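## Task

Move the spice jar, the glass jar and the specimen cup into the gray tray, each one standing upright.

## Robot and tools

Robot: two seven-joint arms, left_arm and right_arm. Each ends in a vacuum suction cup with a 31 mm rim. The cup point is the centre of that rim and the cup faces along the cup point's +z axis. About 3 cm behind the rim the tool widens to roughly 5 cm to each side. Turning the cup point a lot can swing the elbow.

Frames: the scene frame has its origin at table-top height, midway between the nominal arm bases. +x points out over the table, +y toward left_arm, +z up. Arm names do not match image sides. Calibrated bases: left_arm at (-0.022, +0.372, 0) m and right_arm at (-0.020, -0.272, 0) m, both almost unrotated. Each arm's poses, targets and offsets use that arm's own base frame. The table and the two fixed cameras (cam_head_left and cam_head_right, 672x504, on a bar behind the arms) use the scene frame. Printed positions can be off by a few cm, more at long reach.

execute_actions(actions, cameras): actions is a list of actions. Each action is a table of up to 15 rows, one row per 1/30 s. If there are fewer than 15 rows, the last row is repeated. A row is always 14 numbers in [-1, 1], both arms together: left dx, dy, dz, rx, ry, rz, left suction, then the same seven for the right arm. The six pose numbers are an offset, not a pose. Each is measured from that arm's Hand target as it stood when the action began, and every row is measured from that same start. The next action starts from the new Hand target, so repeating an offset moves the arm further. Scale: 1.0 is 0.6 m or 180 degrees. rx, ry, rz form one rotation vector, turning about the Hand target position. An all-zero pose re-commands the current Hand target, which also ends a push. Suction: 1 is full vacuum (about 55 kPa), fractions ask for part of that, and 0.05 or less is off. The setting persists, and 0 is an active command, so resend the previous value to leave a cup alone. cameras is a list of names, ["all"] or []. Images come back by default only when actions is empty.

move(target, speed, blend, blocking, cameras): target is one 14-number row, or a list of up to 15 rows. The layout and scale are the same as above. Every row is an offset from the same starting Hand targets, not from the row before it. The cup points follow straight paths that end together, within a 10 s cap. The paths do not avoid obstacles or the other arm. speed is in m/s, from 0.002 to 0.5, default 0.25; turning is capped at twice that in rad/s and never above 0.873 rad/s. You can give one speed, or one per target. blend, in metres, rounds corners at intermediate targets. The default 0 stops at each one. blocking=false returns after about 0.5 s while the motion continues. A suction change in a later row takes effect when the arms arrive and are at rest. The result adds a move: line. It gives the ending (done, off_target, moving, held, fault) and any limits; limits=paced means a pose was clipped and limits=held means steps were withheld. An arm the line does not name is done, within 3 mm and 2 degrees. Neither done nor off_target tells you about contact.

wait(seconds 0 to 10) lets time pass while the arms hold their commands. stop() brakes a running move. zoom_image(camera, region=[x0, y0, x1, y1]) enlarges part of the latest image from cam_head_left or cam_head_right. The region can be at most 504 by 504 pixels, with the origin at the top left. clear_fault(arm) clears a torque fault that a result has already reported. finished_scene(scene) ends the scene for good. After it ends scene 1, make no further call in that reply.

Results: each arm's end_effector_position (m) and end_effector_quat_wxyz in its base frame. Hand target is the last commanded pose after clipping, and the next offsets count from it. The cup often rests short of it. If so, send the missing distance as an offset. Other fields: Tool commands; suction_measured, which stays near 0 without a seal; and part_present, which turns on at 0.50 and off below 0.45. Also joint positions, velocities and torques (positive means toward larger joint angle), flange force in the tool axes, per-step positions for action calls, and motor temperatures. MOTOR HOT appears at 60 °C. At 75 °C that arm sinks and stops for 30 to 60 s or more.

Picking: turn suction on and press the rim flat onto a smooth face so it seals all the way round. Avoid holes, seams and object edges. On an airtight face the reading settles up to 0.15 below the command. Under vacuum the cup shortens, so a held object sits up to 13 mm nearer the tool. To release, set the object down on its support, switch suction off, wait for the vacuum to fall, then lift more than 20 mm. A cup sealed to the table pins the tool until suction is switched off.

Cautions: the controller limits the commanded orientation to 32 degrees from the measured one at each step. The arms are stiff, so aiming a few mm past a firm surface presses hard. A fault stops an arm if a joint torque hits its limit (104.5 N m for the first four joints, 51.3 N m for the last three) or a joint strays 5 degrees from its plan. Fast moves overshoot and hit harder. Keep the arms and anything they hold apart. Do not let objects fall or leave them off the table, and never release an object while it is moving. Loose objects may occasionally get nudged. The robot keeps running while you think.

Each tool is called after "Emit:" by a JSON object that holds its "op" and its "data", one argument or row to a line.

## Session

Emit:
{"op": "execute_actions", "data": {
  "actions": []
}}

Scene clock: 0.00 s.
left_arm: end_effector_position=(+0.6836, +0.0447, +0.2859) suction_measured=0.00 part_present=0 end_effector_quat_wxyz=(+0.190, +0.172, +0.919, -0.299) | right_arm: end_effector_position=(+0.2079, +0.0161, +0.2851) suction_measured=0.01 part_present=0 end_effector_quat_wxyz=(+0.042, +0.644, +0.730, +0.226)
Joint positions: left_arm=[-0.524 0.969 0.463 0.774 0.349 1.37 -3.834] | right_arm=[-0.168 -0.437 0.263 2.431 -0.279 0.809 1.947]
Joint velocities: within noise
Joint torques (N m): no reading
Motor temperatures (°C): left_arm=[36 31 30 32 41 45 44] | right_arm=[34 35 34 32 34 43 38]
Flange force (N): no reading
Hand target: left_arm +0.6836, +0.0447, +0.2859; +0.190, +0.172, +0.919, -0.299 | right_arm +0.2079, +0.0161, +0.2851; +0.042, +0.644, +0.730, +0.226
Tool commands: left_gripper/suction=+0.0 right_gripper/suction=+0.0

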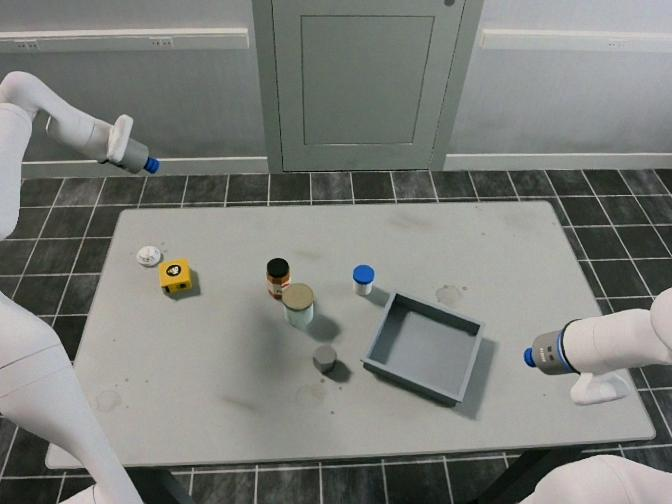

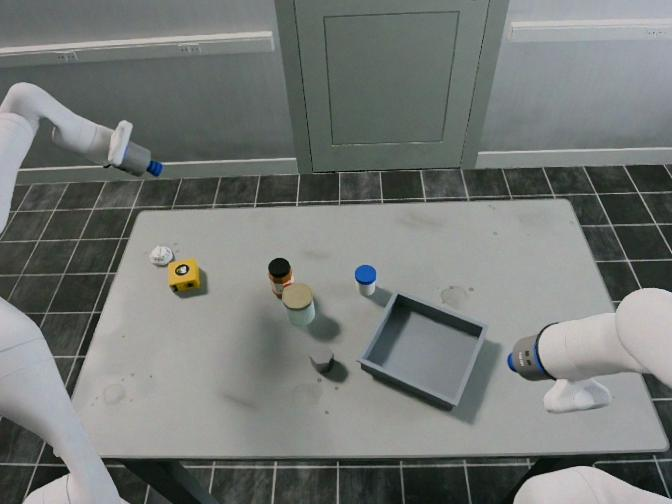

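Emit:
{"op": "zoom_image", "data": {
  "camera": "cam_head_left",
  "region": [240, 230, 500, 420]
}}

Emit:
{"op": "zoom_image", "data": {
  "camera": "cam_head_right",
  "region": [240, 230, 500, 420]
}}

Scaled by 1.938 from the camera's 672x504 image, which has a finer 960x720 frame.

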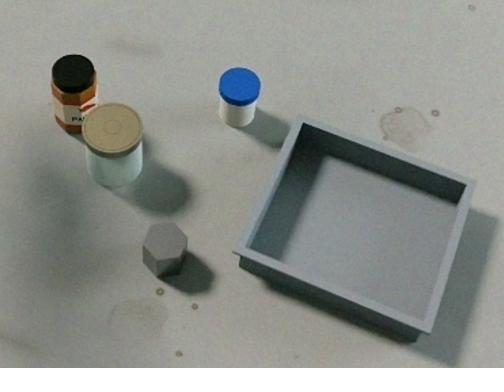

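Scaled by 1.938 from the camera's 672x504 image, which has a finer 960x720 frame.

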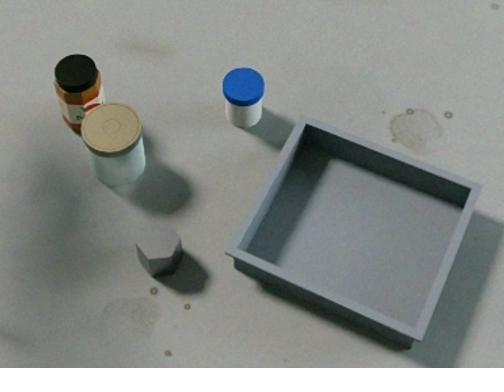

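Emit:
{"op": "move", "data": {
  "target": [0,0,0,0,0,0,0,0.563,0.347,-0.25,-0.091,0.116,0,0],
  "speed": 0.3,
  "cameras": ["all"]
}}

Scene clock: 57.73 s.
left_arm: end_effector_position=(+0.6836, +0.0447, +0.2859) suction_measured=0.00 part_present=0 end_effector_quat_wxyz=(+0.190, +0.172, +0.919, -0.299) | right_arm: end_effector_position=(+0.5457, +0.2243, +0.1351) suction_measured=0.01 part_present=0 end_effector_quat_wxyz=(+0.000, +0.661, +0.750, +0.000)
Joint positions: left_arm=[-0.524 0.969 0.463 0.774 0.349 1.37 -3.834] | right_arm=[-0.471 0.846 0.076 1.235 -0.064 1.062 1.308]
Joint torques (N m): left_arm=[1.43 -20.47 2.35 -6.05 1.19 0.07 -0.21] | right_arm=[-0.82 -19.83 0.83 -5.62 -0.27 -0.09 0.09]
Flange force (N): left_arm=[0.2 0.4 -2.4] | right_arm=[-0.2 4.0 -0.5]
Hand target: left_arm +0.6836, +0.0447, +0.2859; +0.190, +0.172, +0.919, -0.299 | right_arm +0.5457, +0.2243, +0.1351; +0.000, +0.661, +0.750, +0.000
Off the commanded pose: left_arm 0.000 m, 0 deg | right_arm 0.000 m, 0 deg.
move: done

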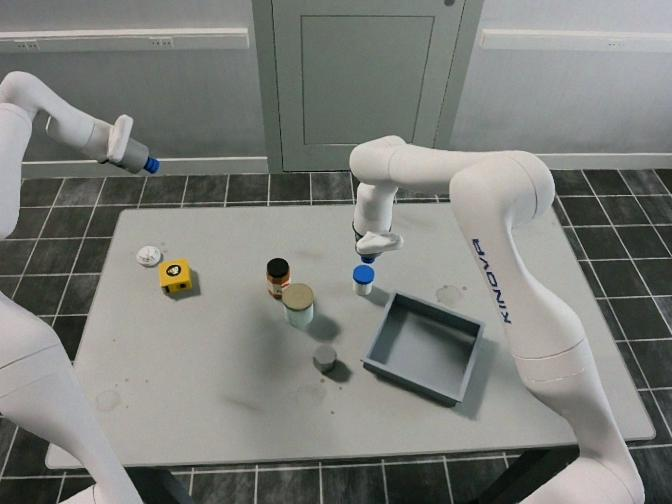

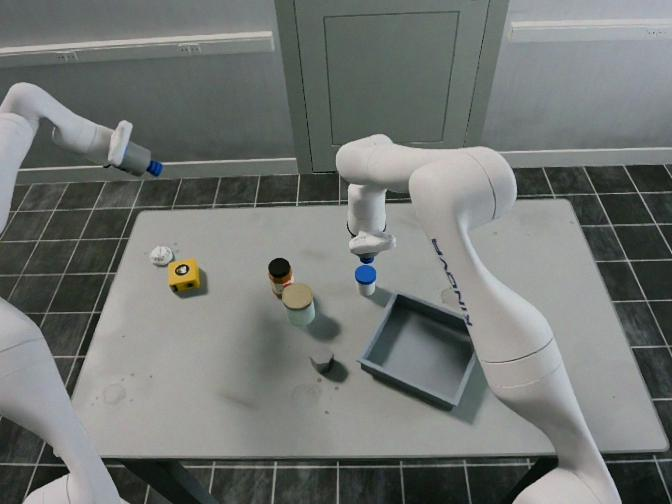

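Emit:
{"op": "zoom_image", "data": {
  "camera": "cam_head_left",
  "region": [320, 220, 420, 310]
}}

Emit:
{"op": "zoom_image", "data": {
  "camera": "cam_head_right",
  "region": [320, 220, 420, 310]
}}

Scaled by 5.040 from the camera's 672x504 image, which has a finer 960x720 frame.

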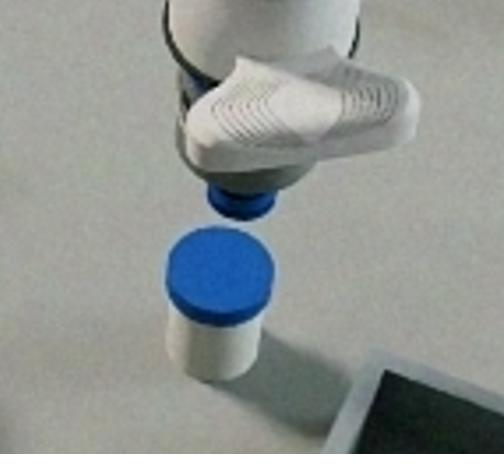

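Scaled by 5.040 from the camera's 672x504 image, which has a finer 960x720 frame.

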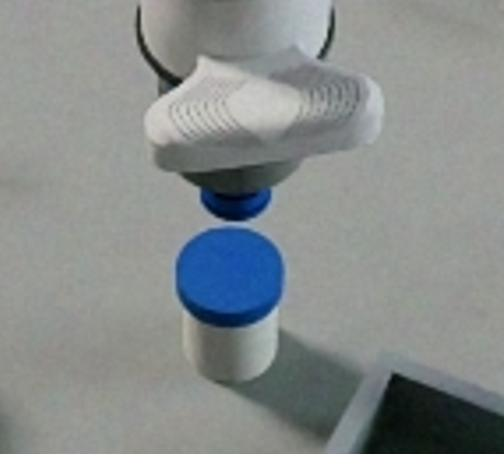

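Emit:
{"op": "move", "data": {
  "target": [0,0,0,0,0,0,0,0.010,0.005,-0.07,0,0,0,0],
  "speed": 0.2,
  "cameras": ["all"]
}}

Emit:
{"op": "zoom_image", "data": {
  "camera": "cam_head_left",
  "region": [320, 220, 420, 310]
}}

Emit:
{"op": "zoom_image", "data": {
  "camera": "cam_head_right",
  "region": [320, 220, 420, 310]
}}

Scene clock: 74.40 s.
left_arm: end_effector_position=(+0.6836, +0.0447, +0.2859) suction_measured=0.00 part_present=0 end_effector_quat_wxyz=(+0.190, +0.172, +0.919, -0.299) | right_arm: end_effector_position=(+0.5517, +0.2273, +0.0931) suction_measured=0.01 part_present=0 end_effector_quat_wxyz=(+0.000, +0.661, +0.750, +0.000)
Joint positions: left_arm=[-0.524 0.969 0.463 0.774 0.349 1.37 -3.834] | right_arm=[-0.468 0.915 0.072 1.239 -0.067 0.99 1.309]
Joint torques (N m): left_arm=[1.51 -20.45 2.3 -6 1.18 0.11 -0.2] | right_arm=[-0.64 -20.36 0.86 -5.32 -0.2 -0.12 0.13]
Motor temperatures (°C): left_arm=[36 36 30 32 41 45 44] | right_arm=[34 36 34 33 34 43 38]
Flange force (N): left_arm=[0.3 0.4 -2.4] | right_arm=[0.2 4.2 -0.3]
Hand target: left_arm +0.6836, +0.0447, +0.2859; +0.190, +0.172, +0.919, -0.299 | right_arm +0.5517, +0.2273, +0.0931; +0.000, +0.661, +0.750, +0.000
Off the commanded pose: left_arm 0.000 m, 0 deg | right_arm 0.000 m, 0 deg.
move: done

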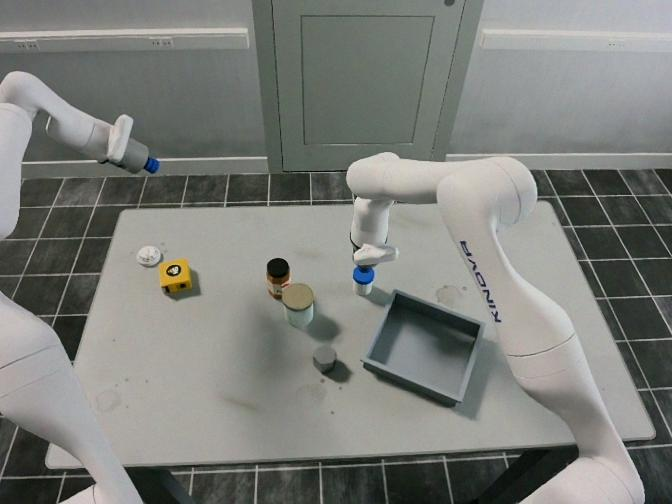

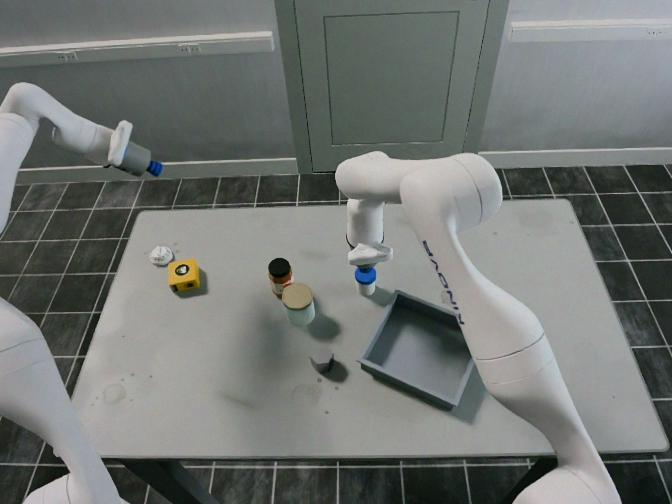

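Scaled by 5.040 from the camera's 672x504 image, which has a finer 960x720 frame.

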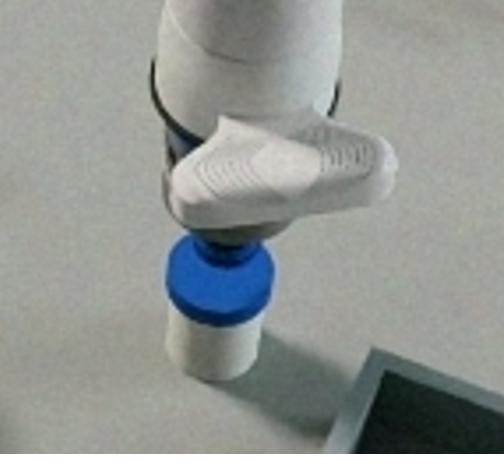

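Scaled by 5.040 from the camera's 672x504 image, which has a finer 960x720 frame.

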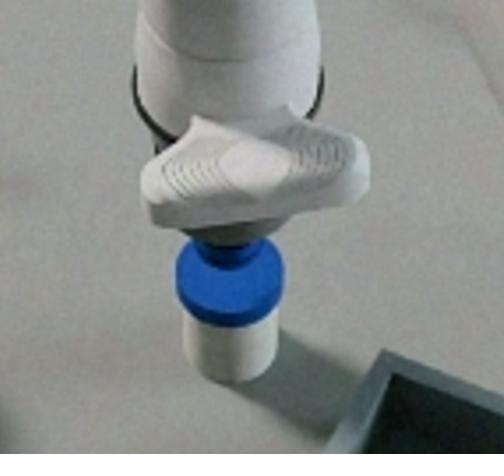

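Emit:
{"op": "move", "data": {
  "target": [0,0,0,0,0,0,0,0.005,0,-0.0333,0,0,0,1],
  "speed": 0.04,
  "cameras": ["cam_head_left"]
}}

Emit:
{"op": "zoom_image", "data": {
  "camera": "cam_head_left",
  "region": [320, 220, 420, 310]
}}

Scene clock: 84.93 s.
left_arm: end_effector_position=(+0.6836, +0.0447, +0.2859) suction_measured=0.00 part_present=0 end_effector_quat_wxyz=(+0.190, +0.172, +0.919, -0.299) | right_arm: end_effector_position=(+0.5547, +0.2273, +0.0731) suction_measured=0.01 part_present=0 end_effector_quat_wxyz=(+0.000, +0.661, +0.750, +0.000)
Joint positions: left_arm=[-0.524 0.969 0.463 0.774 0.349 1.37 -3.834] | right_arm=[-0.465 0.949 0.07 1.238 -0.069 0.957 1.312]
Joint torques (N m): left_arm=[1.51 -20.45 2.3 -6.03 1.19 0.11 -0.22] | right_arm=[-0.68 -20.62 0.84 -5.17 -0.21 -0.13 0.12]
Flange force (N): left_arm=[0.5 0.3 -2.4] | right_arm=[0.1 4.3 -0.2]
Hand target: left_arm +0.6836, +0.0447, +0.2859; +0.190, +0.172, +0.919, -0.299 | right_arm +0.5547, +0.2273, +0.0731; +0.000, +0.661, +0.750, +0.000
Off the commanded pose: left_arm 0.000 m, 0 deg | right_arm 0.000 m, 0 deg.
move: done
Images, in order (width x height): cam_head_left 672x504.

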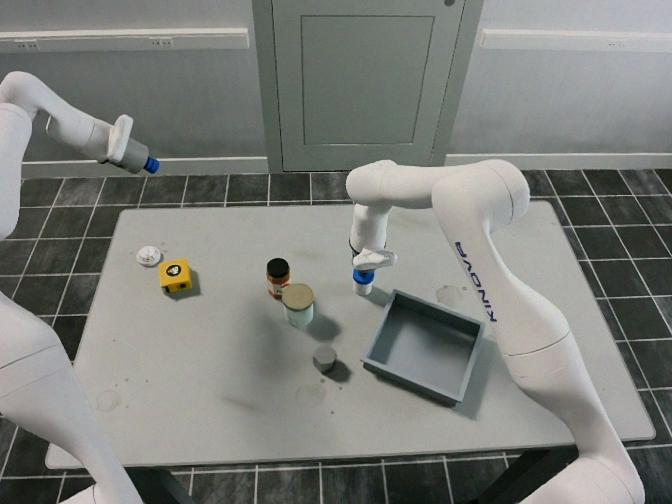

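Scaled by 5.040 from the camera's 672x504 image, which has a finer 960x720 frame.

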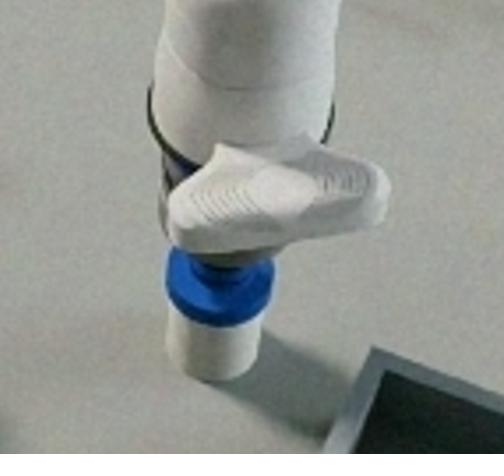

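Emit:
{"op": "move", "data": {
  "target": [0,0,0,0,0,0,0,0.006,-0.001,-0.015,0,0,0,1],
  "speed": 0.03
}}

Scene clock: 91.80 s.
left_arm: end_effector_position=(+0.6836, +0.0447, +0.2859) suction_measured=0.00 part_present=0 end_effector_quat_wxyz=(+0.190, +0.172, +0.919, -0.299) | right_arm: end_effector_position=(+0.5583, +0.2267, +0.0641) suction_measured=0.01 part_present=0 end_effector_quat_wxyz=(+0.000, +0.661, +0.750, +0.000)
Joint positions: left_arm=[-0.524 0.969 0.463 0.774 0.349 1.37 -3.834] | right_arm=[-0.461 0.969 0.069 1.227 -0.069 0.948 1.315]
Joint torques (N m): left_arm=[1.48 -20.44 2.35 -6.05 1.22 0.1 -0.24] | right_arm=[-0.74 -20.82 0.81 -5.2 -0.17 -0.12 0.1]
Flange force (N): left_arm=[0.4 0.2 -2.4] | right_arm=[-0.1 4.1 0.0]
Hand target: left_arm +0.6836, +0.0447, +0.2859; +0.190, +0.172, +0.919, -0.299 | right_arm +0.5583, +0.2267, +0.0641; +0.000, +0.661, +0.750, +0.000
Off the commanded pose: left_arm 0.000 m, 0 deg | right_arm 0.000 m, 0 deg.
move: done

Emit:
{"op": "move", "data": {
  "target": [0,0,0,0,0,0,0,0,0,-0.012,0,0,0,1],
  "speed": 0.03,
  "cameras": ["cam_head_left","cam_head_right"]
}}

Emit:
{"op": "zoom_image", "data": {
  "camera": "cam_head_left",
  "region": [320, 220, 420, 310]
}}

Emit:
{"op": "zoom_image", "data": {
  "camera": "cam_head_right",
  "region": [320, 220, 420, 310]
}}

Scene clock: 101.80 s.
left_arm: end_effector_position=(+0.6836, +0.0447, +0.2859) suction_measured=0.00 part_present=0 end_effector_quat_wxyz=(+0.190, +0.172, +0.919, -0.299) | right_arm: end_effector_position=(+0.5583, +0.2267, +0.0569) suction_measured=0.56 part_present=1 end_effector_quat_wxyz=(+0.000, +0.661, +0.750, +0.000)
Joint positions: left_arm=[-0.524 0.969 0.463 0.774 0.349 1.37 -3.834] | right_arm=[-0.461 0.979 0.068 1.23 -0.07 0.934 1.315]
Joint torques (N m): left_arm=[1.45 -20.42 2.39 -6.02 1.21 0.08 -0.17] | right_arm=[-0.69 -20.98 0.84 -5.21 -0.14 -0.1 0.13]
Flange force (N): left_arm=[0.3 0.3 -2.4] | right_arm=[0.0 3.9 0.3]
Hand target: left_arm +0.6836, +0.0447, +0.2859; +0.190, +0.172, +0.919, -0.299 | right_arm +0.5583, +0.2267, +0.0569; +0.000, +0.661, +0.750, +0.000
Off the commanded pose: left_arm 0.000 m, 0 deg | right_arm 0.000 m, 0 deg.
move: done

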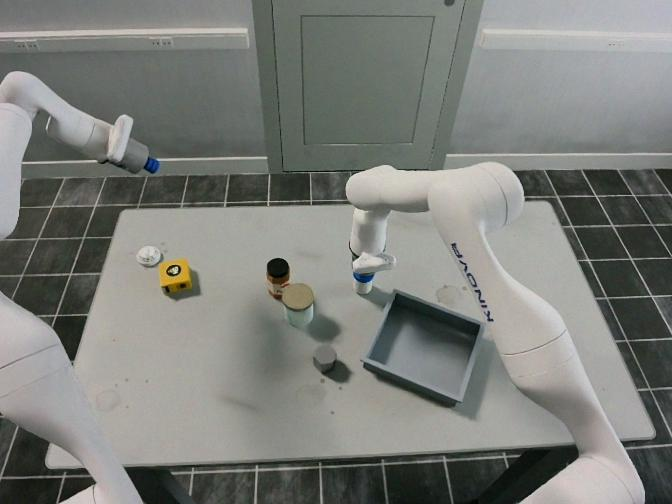

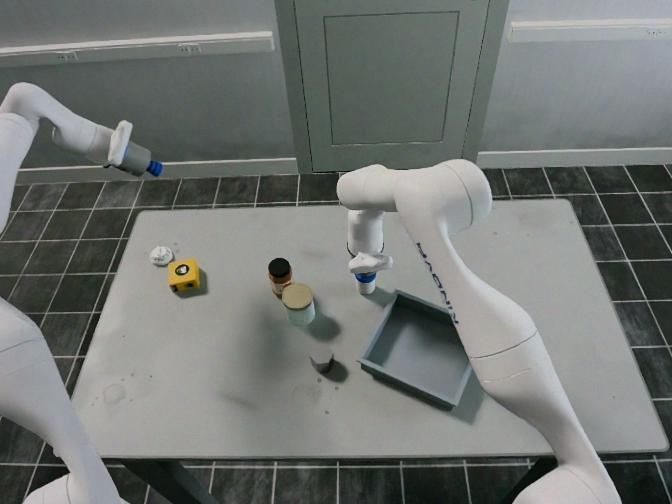

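Scaled by 5.040 from the camera's 672x504 image, which has a finer 960x720 frame.

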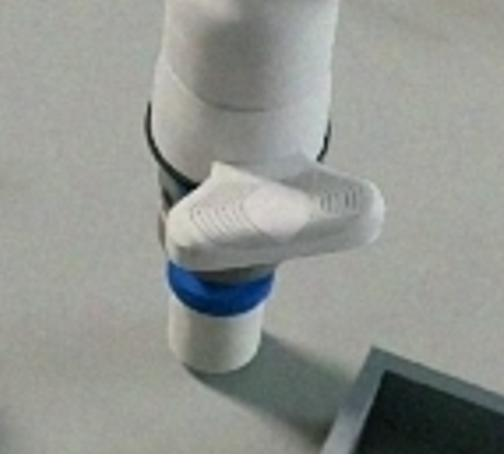

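Scaled by 5.040 from the camera's 672x504 image, which has a finer 960x720 frame.

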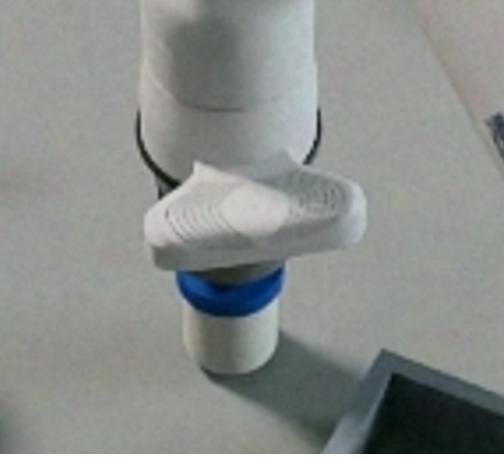

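Emit:
{"op": "move", "data": {
  "target": [
    [0,0,0,0,0,0,0,0,0,0.147,0,0,0,1],
    [0,0,0,0,0,0,0,-0.275,-0.29,0.147,0,0,0,1],
    [0,0,0,0,0,0,0,-0.275,-0.29,0.03,0,0,0,1],
    [0,0,0,0,0,0,0,-0.275,-0.29,0.0,0,0,0,1]
  ],
  "speed": [0.12,0.2,0.12,0.03],
  "blend": [0.03,0.03,0.0,0],
  "cameras": ["all"]
}}

Emit:
{"op": "zoom_image", "data": {
  "camera": "cam_head_left",
  "region": [340, 270, 500, 410]
}}

Scene clock: 115.77 s.
left_arm: end_effector_position=(+0.6836, +0.0447, +0.2859) suction_measured=0.00 part_present=0 end_effector_quat_wxyz=(+0.190, +0.172, +0.919, -0.299) | right_arm: end_effector_position=(+0.3933, +0.0527, +0.0569) suction_measured=0.99 part_present=1 end_effector_quat_wxyz=(+0.000, +0.661, +0.750, +0.000)
Joint positions: left_arm=[-0.524 0.969 0.463 0.774 0.349 1.37 -3.834] | right_arm=[-0.233 0.664 0.051 2.029 -0.072 0.449 1.569]
Joint torques (N m): left_arm=[1.43 -20.38 2.29 -6.04 1.25 0.07 -0.21] | right_arm=[-0.73 -14.29 0.52 -2.41 -0.17 -0.09 0.11]
Flange force (N): left_arm=[0.4 0.2 -2.5] | right_arm=[-1.8 2.8 0.1]
Hand target: left_arm +0.6836, +0.0447, +0.2859; +0.190, +0.172, +0.919, -0.299 | right_arm +0.3933, +0.0527, +0.0569; +0.000, +0.661, +0.750, +0.000
Off the commanded pose: left_arm 0.000 m, 0 deg | right_arm 0.000 m, 0 deg.
move: done

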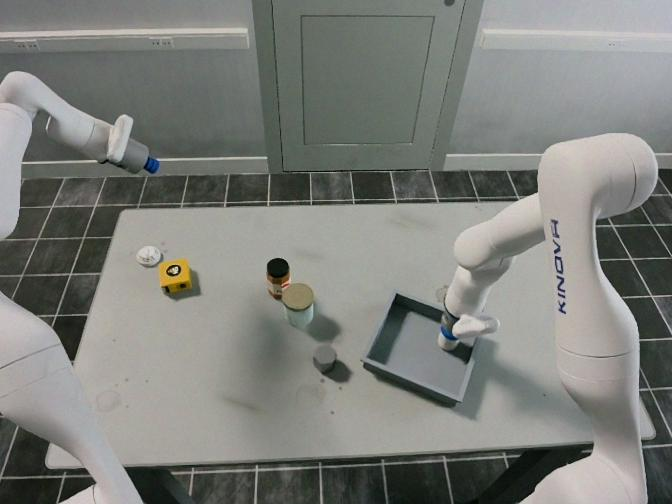

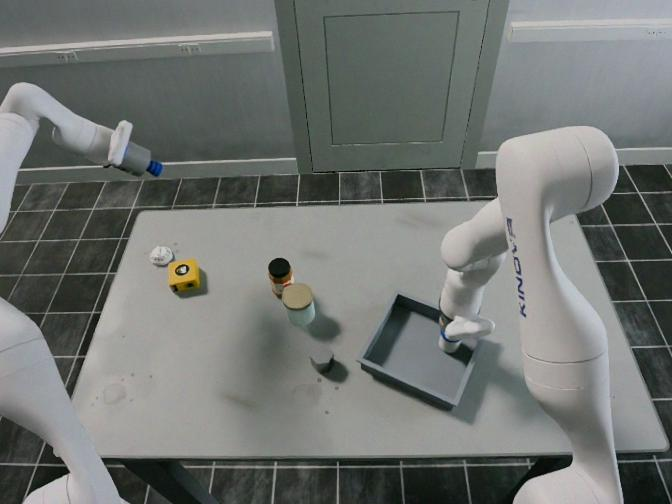

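Scaled by 3.150 from the camera's 672x504 image, which has a finer 960x720 frame.

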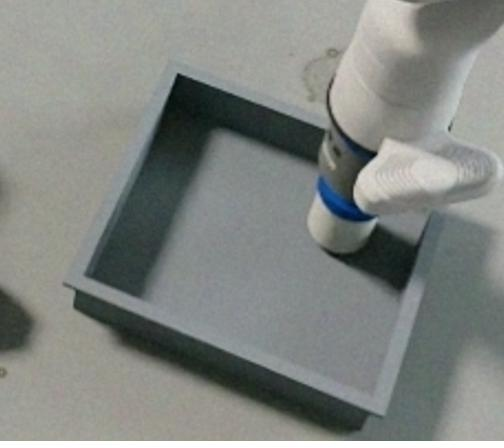

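Emit:
{"op": "move", "data": {
  "target": [0,0,0,0,0,0,0,0,0,-0.007,0,0,0,1],
  "speed": 0.03
}}

Scene clock: 118.97 s.
left_arm: end_effector_position=(+0.6836, +0.0447, +0.2859) suction_measured=0.00 part_present=0 end_effector_quat_wxyz=(+0.190, +0.172, +0.919, -0.299) | right_arm: end_effector_position=(+0.3933, +0.0527, +0.0527) suction_measured=0.98 part_present=1 end_effector_quat_wxyz=(+0.000, +0.661, +0.750, +0.000)
Joint positions: left_arm=[-0.524 0.969 0.463 0.774 0.349 1.37 -3.834] | right_arm=[-0.232 0.674 0.05 2.031 -0.073 0.438 1.57]
Joint torques (N m): left_arm=[1.45 -20.48 2.31 -6 1.2 0.12 -0.2] | right_arm=[-0.67 -14.37 0.57 -2.36 -0.23 -0.16 0.1]
Flange force (N): left_arm=[0.1 0.5 -2.4] | right_arm=[-1.8 2.9 0.0]
Hand target: left_arm +0.6836, +0.0447, +0.2859; +0.190, +0.172, +0.919, -0.299 | right_arm +0.3933, +0.0527, +0.0527; +0.000, +0.661, +0.750, +0.000
Off the commanded pose: left_arm 0.000 m, 0 deg | right_arm 0.000 m, 0 deg.
move: done

Emit:
{"op": "move", "data": {
  "target": [0,0,0,0,0,0,0,0,0,-0.008,0,0,0,1],
  "speed": 0.03,
  "cameras": ["cam_head_left"]
}}

Emit:
{"op": "zoom_image", "data": {
  "camera": "cam_head_left",
  "region": [410, 300, 490, 370]
}}

Scene clock: 124.03 s.
left_arm: end_effector_position=(+0.6836, +0.0447, +0.2859) suction_measured=0.00 part_present=0 end_effector_quat_wxyz=(+0.190, +0.172, +0.919, -0.299) | right_arm: end_effector_position=(+0.3934, +0.0527, +0.0480) suction_measured=1.00 part_present=1 end_effector_quat_wxyz=(+0.000, +0.661, +0.750, +0.000)
Joint positions: left_arm=[-0.524 0.969 0.463 0.774 0.349 1.37 -3.834] | right_arm=[-0.231 0.686 0.048 2.032 -0.073 0.424 1.57]
Joint torques (N m): left_arm=[1.5 -20.44 2.35 -6.02 1.22 0.12 -0.21] | right_arm=[-0.71 8.56 -0.22 -0.21 -0.17 -2.96 0.11]
Flange force (N): left_arm=[0.4 0.3 -2.4] | right_arm=[-1.9 -9.1 -64.1]
Hand target: left_arm +0.6836, +0.0447, +0.2859; +0.190, +0.172, +0.919, -0.299 | right_arm +0.3933, +0.0527, +0.0479; +0.000, +0.661, +0.750, +0.000
Off the commanded pose: left_arm 0.000 m, 0 deg | right_arm 0.000 m, 0 deg.
move: done
Images, in order (width x height): cam_head_left 672x504.

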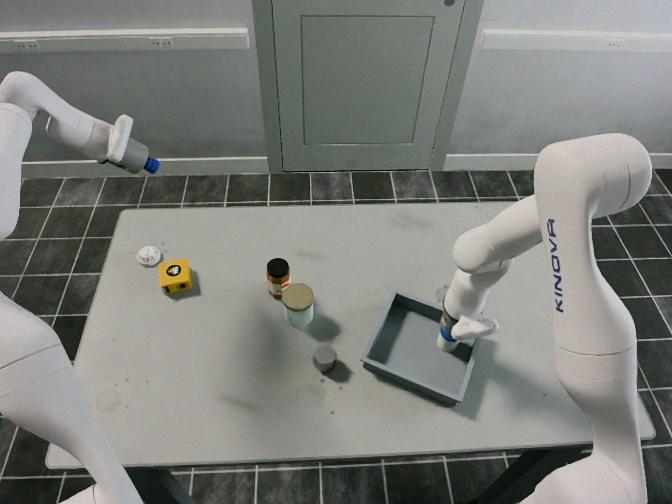

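Scaled by 6.300 from the camera's 672x504 image, which has a finer 960x720 frame.

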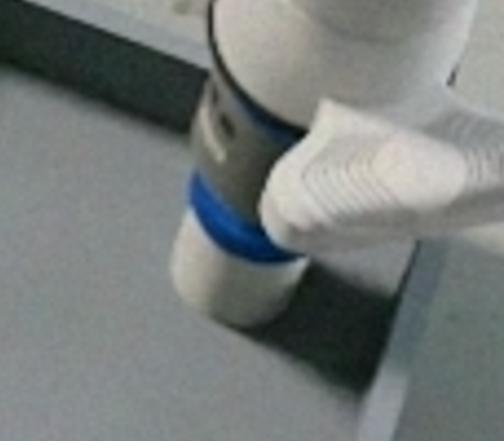

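Emit:
{"op": "move", "data": {
  "target": [
    [0,0,0,0,0,0,0,0,0,0.002,0,0,0,1],
    [0,0,0,0,0,0,0,0,0,0.0025,0,0,0,0]
  ],
  "speed": 0.02
}}

Emit:
{"op": "wait", "data": {
  "seconds": 0.6
}}

Scene clock: 131.27 s.
left_arm: end_effector_position=(+0.6836, +0.0447, +0.2859) suction_measured=0.00 part_present=0 end_effector_quat_wxyz=(+0.190, +0.172, +0.919, -0.299) | right_arm: end_effector_position=(+0.3933, +0.0527, +0.0495) suction_measured=0.01 part_present=0 end_effector_quat_wxyz=(+0.000, +0.661, +0.750, +0.000)
Joint positions: left_arm=[-0.524 0.969 0.463 0.774 0.349 1.37 -3.834] | right_arm=[-0.231 0.682 0.049 2.032 -0.073 0.429 1.57]
Joint torques (N m): left_arm=[1.46 -20.44 2.36 -6.01 1.23 0.09 -0.21] | right_arm=[-0.84 -4.71 0.16 -1.31 -0.19 -1.29 0.07]
Flange force (N): left_arm=[0.2 0.4 -2.4] | right_arm=[-2.3 -2.0 -26.9]
Hand target: left_arm +0.6836, +0.0447, +0.2859; +0.190, +0.172, +0.919, -0.299 | right_arm +0.3933, +0.0527, +0.0494; +0.000, +0.661, +0.750, +0.000
Off the commanded pose: left_arm 0.000 m, 0 deg | right_arm 0.000 m, 0 deg.
move: done

Scene clock: 131.87 s.
left_arm: end_effector_position=(+0.6836, +0.0447, +0.2859) suction_measured=0.00 part_present=0 end_effector_quat_wxyz=(+0.190, +0.172, +0.919, -0.299) | right_arm: end_effector_position=(+0.3933, +0.0527, +0.0494) suction_measured=0.01 part_present=0 end_effector_quat_wxyz=(+0.000, +0.661, +0.750, +0.000)
Joint positions: left_arm=[-0.524 0.969 0.463 0.774 0.349 1.37 -3.834] | right_arm=[-0.231 0.682 0.049 2.032 -0.073 0.429 1.57]
Joint torques (N m): left_arm=[1.5 -20.48 2.39 -6 1.21 0.11 -0.25] | right_arm=[-0.77 -4.56 0.14 -1.16 -0.17 -1.27 0.1]
Flange force (N): left_arm=[0.1 0.5 -2.4] | right_arm=[-2.0 -1.7 -27.3]
Hand target: left_arm +0.6836, +0.0447, +0.2859; +0.190, +0.172, +0.919, -0.299 | right_arm +0.3933, +0.0527, +0.0494; +0.000, +0.661, +0.750, +0.000
Tool commands: left_gripper/suction=+0.0 right_gripper/suction=+0.0
Off the commanded pose: left_arm 0.000 m, 0 deg | right_arm 0.000 m, 0 deg.
wait: 0.60 s; at rest by 0.17 s

Emit:
{"op": "move", "data": {
  "target": [
    [0,0,0,0,0,0,0,0,0,0.034,0,0,0,0],
    [0,0,0,0,0,0,0,0,0,0.168,0,0,0,0],
    [0,0,0,0,0,0,0,0.166,0.544,0.168,0,0,0,0],
    [0,0,0,0,0,0,0,0.166,0.544,0.076,0,0,0,0]
  ],
  "speed": [0.05,0.2,0.25,0.15],
  "blend": [0.005,0.03,0.03,0],
  "cameras": ["all"]
}}

Emit:
{"op": "zoom_image", "data": {
  "camera": "cam_head_left",
  "region": [240, 240, 340, 330]
}}

Emit:
{"op": "zoom_image", "data": {
  "camera": "cam_head_right",
  "region": [240, 240, 340, 330]
}}

Scene clock: 141.83 s.
left_arm: end_effector_position=(+0.6836, +0.0447, +0.2859) suction_measured=0.00 part_present=0 end_effector_quat_wxyz=(+0.190, +0.172, +0.919, -0.299) | right_arm: end_effector_position=(+0.4929, +0.3791, +0.0951) suction_measured=0.01 part_present=0 end_effector_quat_wxyz=(+0.000, +0.661, +0.750, +0.000)
Joint positions: left_arm=[-0.524 0.969 0.463 0.774 0.349 1.37 -3.834] | right_arm=[-0.724 0.968 0.062 1.112 -0.058 1.064 1.036]
Joint torques (N m): left_arm=[1.47 -20.47 2.32 -6.01 1.23 0.12 -0.19] | right_arm=[-0.65 -21.35 0.74 -5.66 -0.21 -0.09 0.13]
Flange force (N): left_arm=[0.3 0.4 -2.3] | right_arm=[1.5 4.2 -0.1]
Hand target: left_arm +0.6836, +0.0447, +0.2859; +0.190, +0.172, +0.919, -0.299 | right_arm +0.4929, +0.3791, +0.0950; +0.000, +0.661, +0.750, +0.000
Off the commanded pose: left_arm 0.000 m, 0 deg | right_arm 0.000 m, 0 deg.
move: done; blend cut to 0.0276 m at target 3

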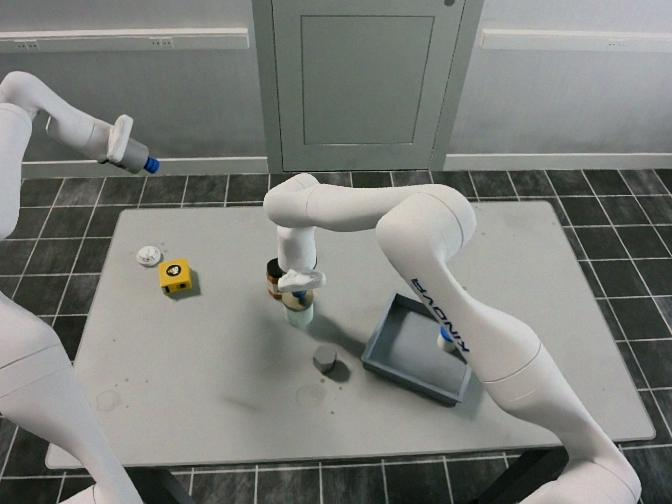

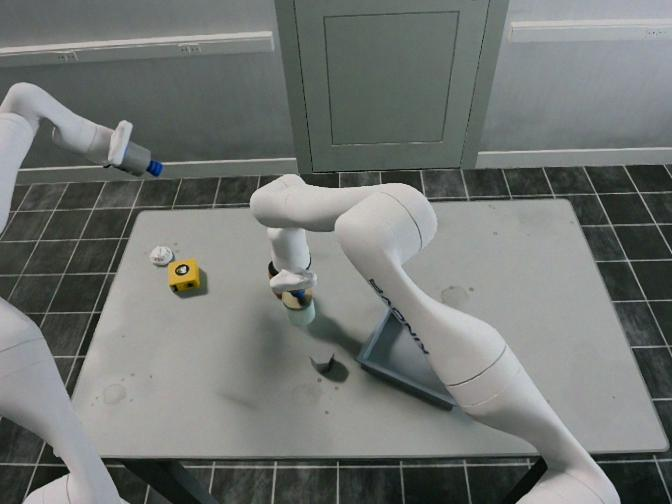

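Scaled by 5.040 from the camera's 672x504 image, which has a finer 960x720 frame.

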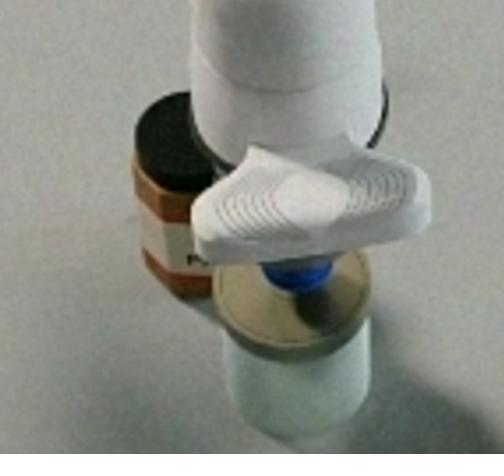

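Scaled by 5.040 from the camera's 672x504 image, which has a finer 960x720 frame.

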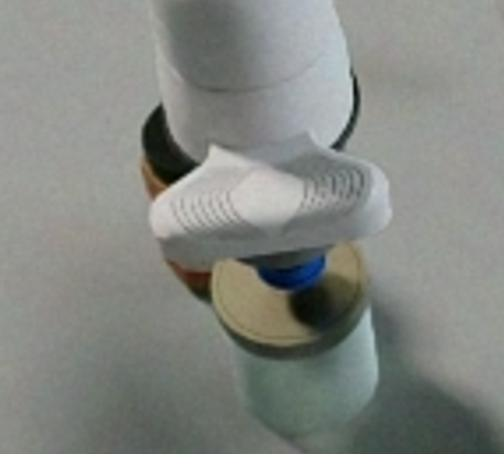

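Emit:
{"op": "move", "data": {
  "target": [0,0,0,0,0,0,0,0.013,0.003,-0.03,0,0,0,1],
  "speed": 0.06,
  "cameras": ["all"]
}}

Emit:
{"op": "zoom_image", "data": {
  "camera": "cam_head_left",
  "region": [240, 240, 340, 330]
}}

Emit:
{"op": "zoom_image", "data": {
  "camera": "cam_head_right",
  "region": [240, 240, 340, 330]
}}

Scene clock: 152.03 s.
left_arm: end_effector_position=(+0.6836, +0.0447, +0.2859) suction_measured=0.00 part_present=0 end_effector_quat_wxyz=(+0.190, +0.172, +0.919, -0.299) | right_arm: end_effector_position=(+0.5007, +0.3809, +0.0770) suction_measured=0.29 part_present=0 end_effector_quat_wxyz=(+0.000, +0.661, +0.750, +0.000)
Joint positions: left_arm=[-0.524 0.969 0.463 0.774 0.349 1.37 -3.834] | right_arm=[-0.717 1.008 0.061 1.085 -0.059 1.05 1.041]
Joint torques (N m): left_arm=[1.44 -20.38 2.34 -6 1.22 0.08 -0.19] | right_arm=[-0.81 -22.84 0.78 -6.05 -0.16 -0.08 0.13]
Flange force (N): left_arm=[0.2 0.3 -2.5] | right_arm=[1.4 4.6 1.8]
Hand target: left_arm +0.6836, +0.0447, +0.2859; +0.190, +0.172, +0.919, -0.299 | right_arm +0.5007, +0.3809, +0.0770; +0.000, +0.661, +0.750, +0.000
Off the commanded pose: left_arm 0.000 m, 0 deg | right_arm 0.000 m, 0 deg.
move: done

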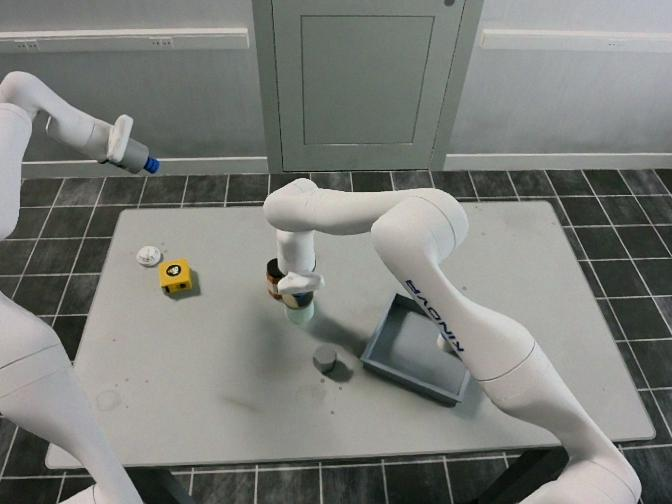

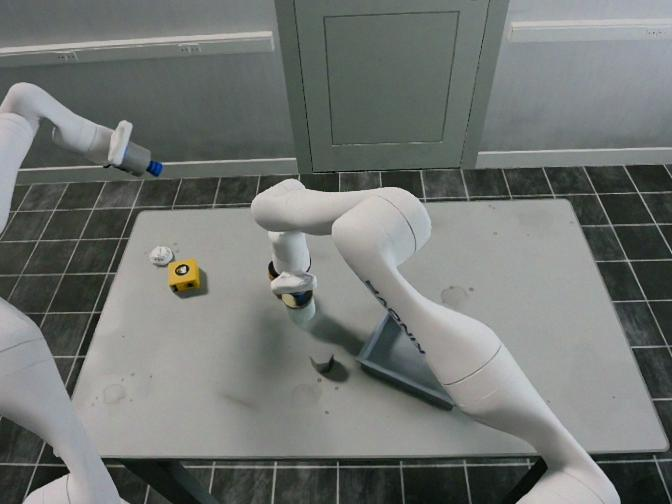

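Scaled by 5.040 from the camera's 672x504 image, which has a finer 960x720 frame.

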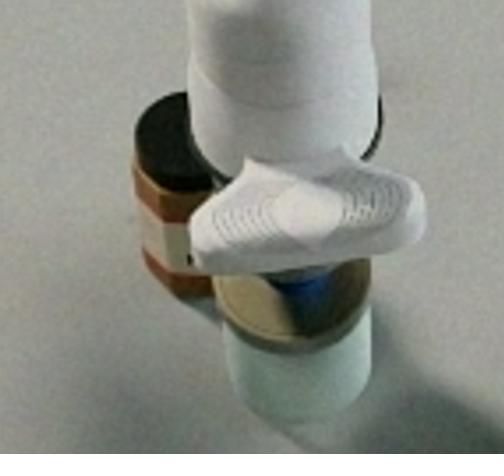

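Scaled by 5.040 from the camera's 672x504 image, which has a finer 960x720 frame.

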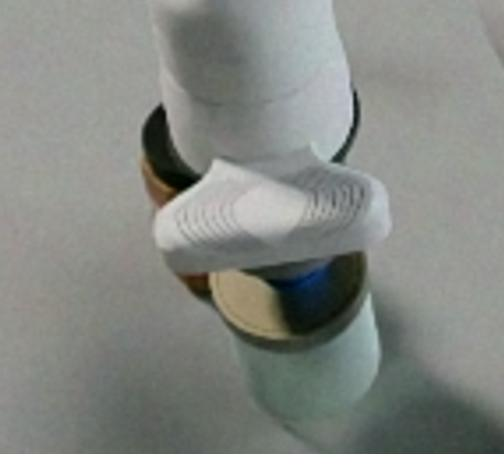

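Emit:
{"op": "wait", "data": {
  "seconds": 0.5,
  "cameras": ["all"]
}}

Emit:
{"op": "zoom_image", "data": {
  "camera": "cam_head_left",
  "region": [240, 240, 340, 330]
}}

Emit:
{"op": "zoom_image", "data": {
  "camera": "cam_head_right",
  "region": [240, 240, 340, 330]
}}

Scene clock: 162.90 s.
left_arm: end_effector_position=(+0.6836, +0.0447, +0.2859) suction_measured=0.00 part_present=0 end_effector_quat_wxyz=(+0.190, +0.172, +0.919, -0.299) | right_arm: end_effector_position=(+0.5007, +0.3809, +0.0770) suction_measured=0.99 part_present=1 end_effector_quat_wxyz=(+0.000, +0.661, +0.750, +0.000)
Joint positions: left_arm=[-0.524 0.969 0.463 0.774 0.349 1.37 -3.834] | right_arm=[-0.717 1.008 0.061 1.085 -0.059 1.05 1.041]
Joint torques (N m): left_arm=[1.46 -20.46 2.41 -6.05 1.23 0.12 -0.18] | right_arm=[-0.72 -22.63 0.77 -5.98 -0.18 -0.12 0.13]
Flange force (N): left_arm=[0.5 0.3 -2.3] | right_arm=[1.5 4.6 1.4]
Hand target: left_arm +0.6836, +0.0447, +0.2859; +0.190, +0.172, +0.919, -0.299 | right_arm +0.5007, +0.3809, +0.0770; +0.000, +0.661, +0.750, +0.000
Tool commands: left_gripper/suction=+0.0 right_gripper/suction=+1.0
Off the commanded pose: left_arm 0.000 m, 0 deg | right_arm 0.000 m, 0 deg.
wait: 0.50 s; at rest from the start

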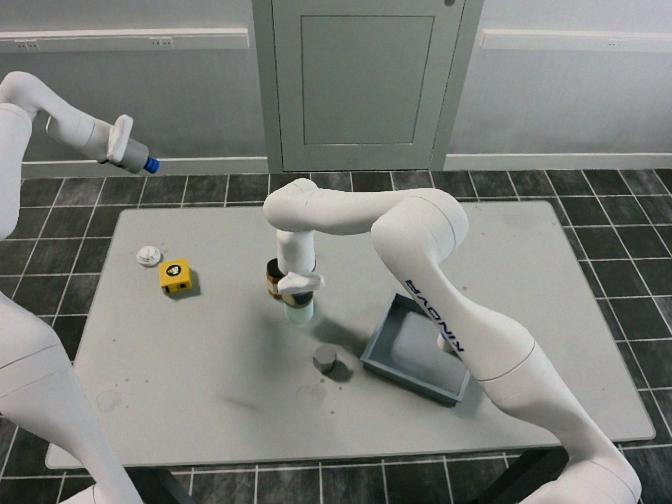

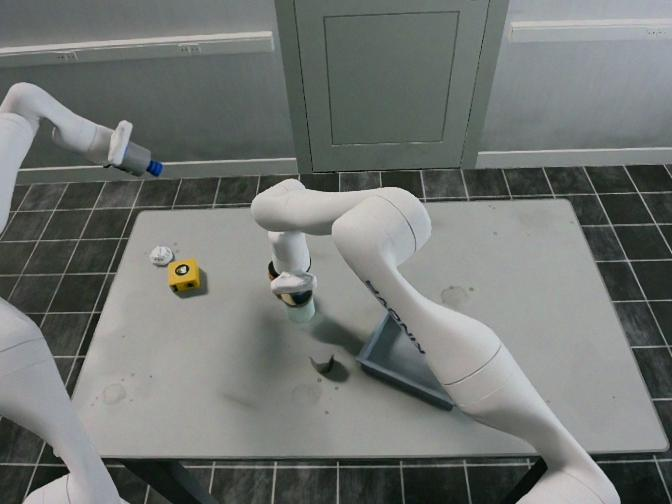

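Scaled by 5.040 from the camera's 672x504 image, which has a finer 960x720 frame.

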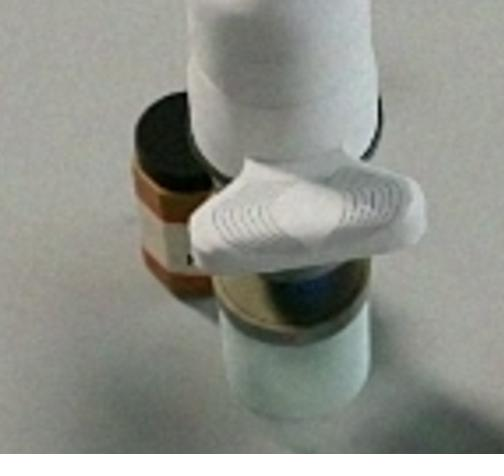

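Scaled by 5.040 from the camera's 672x504 image, which has a finer 960x720 frame.

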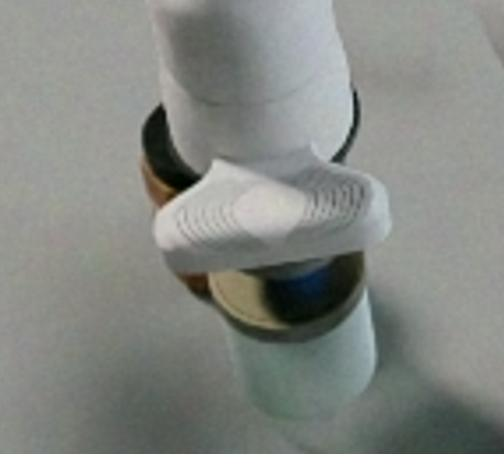

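Emit:
{"op": "move", "data": {
  "target": [
    [0,0,0,0,0,0,0,0,0,0.147,0,0,0,1],
    [0,0,0,0,0,0,0,-0.2953,-0.478,0.147,0,0,0,1],
    [0,0,0,0,0,0,0,-0.2953,-0.478,0.01,0,0,0,1],
    [0,0,0,0,0,0,0,-0.2953,-0.478,-0.0142,0,0,0,1]
  ],
  "speed": [0.1,0.2,0.12,0.03],
  "blend": [0.03,0.03,0.0,0],
  "cameras": ["all"]
}}

Emit:
{"op": "zoom_image", "data": {
  "camera": "cam_head_left",
  "region": [340, 270, 500, 410]
}}

Scene clock: 179.93 s.
left_arm: end_effector_position=(+0.6836, +0.0447, +0.2859) suction_measured=0.00 part_present=0 end_effector_quat_wxyz=(+0.190, +0.172, +0.919, -0.299) | right_arm: end_effector_position=(+0.3235, +0.0941, +0.0685) suction_measured=0.98 part_present=1 end_effector_quat_wxyz=(+0.000, +0.661, +0.750, +0.000)
Joint positions: left_arm=[-0.524 0.969 0.463 0.774 0.349 1.37 -3.834] | right_arm=[-0.394 0.569 0.049 2.219 -0.074 0.355 1.413]
Joint torques (N m): left_arm=[1.48 -20.42 2.39 -6.06 1.17 0.1 -0.22] | right_arm=[-0.75 -12.68 0.43 -1.88 -0.17 -0.09 0.09]
Motor temperatures (°C): left_arm=[36 41 30 32 41 45 44] | right_arm=[34 38 34 33 34 43 38]
Flange force (N): left_arm=[0.6 0.1 -2.4] | right_arm=[-1.9 3.2 1.3]
Hand target: left_arm +0.6836, +0.0447, +0.2859; +0.190, +0.172, +0.919, -0.299 | right_arm +0.3235, +0.0941, +0.0685; +0.000, +0.661, +0.750, +0.000
Off the commanded pose: left_arm 0.000 m, 0 deg | right_arm 0.000 m, 0 deg.
move: done

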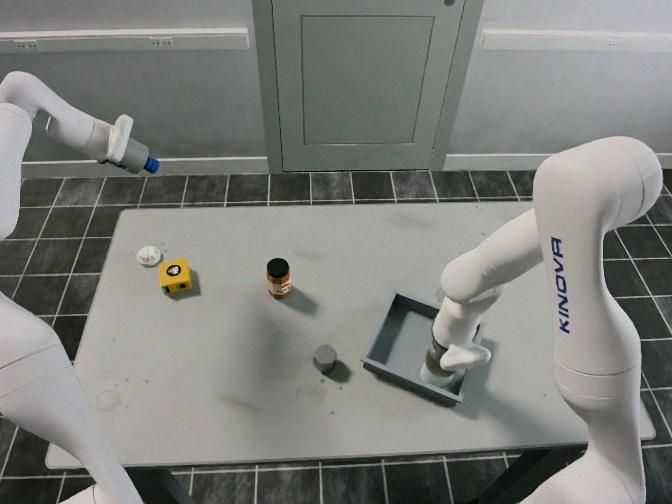

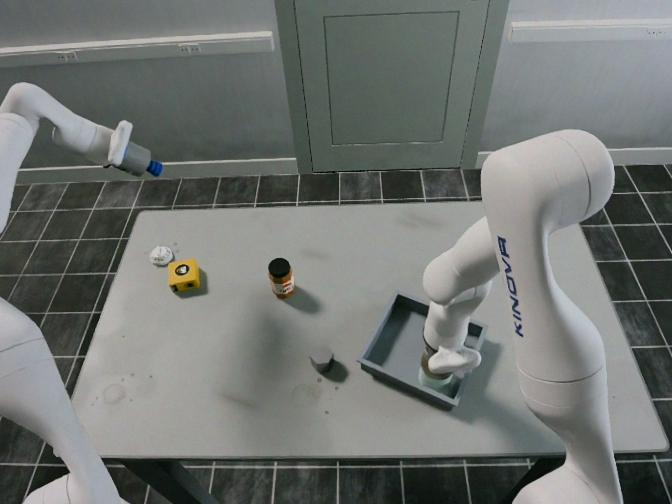

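Scaled by 3.150 from the camera's 672x504 image, which has a finer 960x720 frame.

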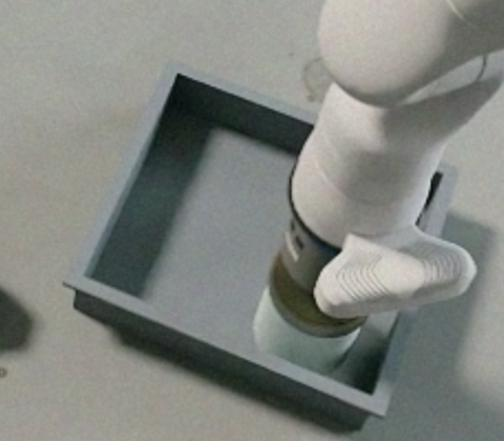

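Emit:
{"op": "move", "data": {
  "target": [0,0,0,0,0,0,0,0,0,-0.005,0,0,0,1],
  "speed": 0.03
}}

Scene clock: 185.30 s.
left_arm: end_effector_position=(+0.6836, +0.0447, +0.2859) suction_measured=0.00 part_present=0 end_effector_quat_wxyz=(+0.190, +0.172, +0.919, -0.299) | right_arm: end_effector_position=(+0.3236, +0.0941, +0.0656) suction_measured=0.96 part_present=1 end_effector_quat_wxyz=(+0.000, +0.661, +0.750, +0.000)
Joint positions: left_arm=[-0.524 0.969 0.463 0.774 0.349 1.37 -3.834] | right_arm=[-0.393 0.577 0.047 2.22 -0.075 0.345 1.414]
Joint torques (N m): left_arm=[1.44 -20.47 2.32 -5.99 1.21 0.09 -0.2] | right_arm=[-1.2 6.31 -0.8 -0.64 -0.33 -2.58 0.12]
Flange force (N): left_arm=[0.0 0.6 -2.4] | right_arm=[-4.7 -6.5 -61.4]
Hand target: left_arm +0.6836, +0.0447, +0.2859; +0.190, +0.172, +0.919, -0.299 | right_arm +0.3235, +0.0941, +0.0655; +0.000, +0.661, +0.750, +0.000
Off the commanded pose: left_arm 0.000 m, 0 deg | right_arm 0.000 m, 0 deg.
move: done


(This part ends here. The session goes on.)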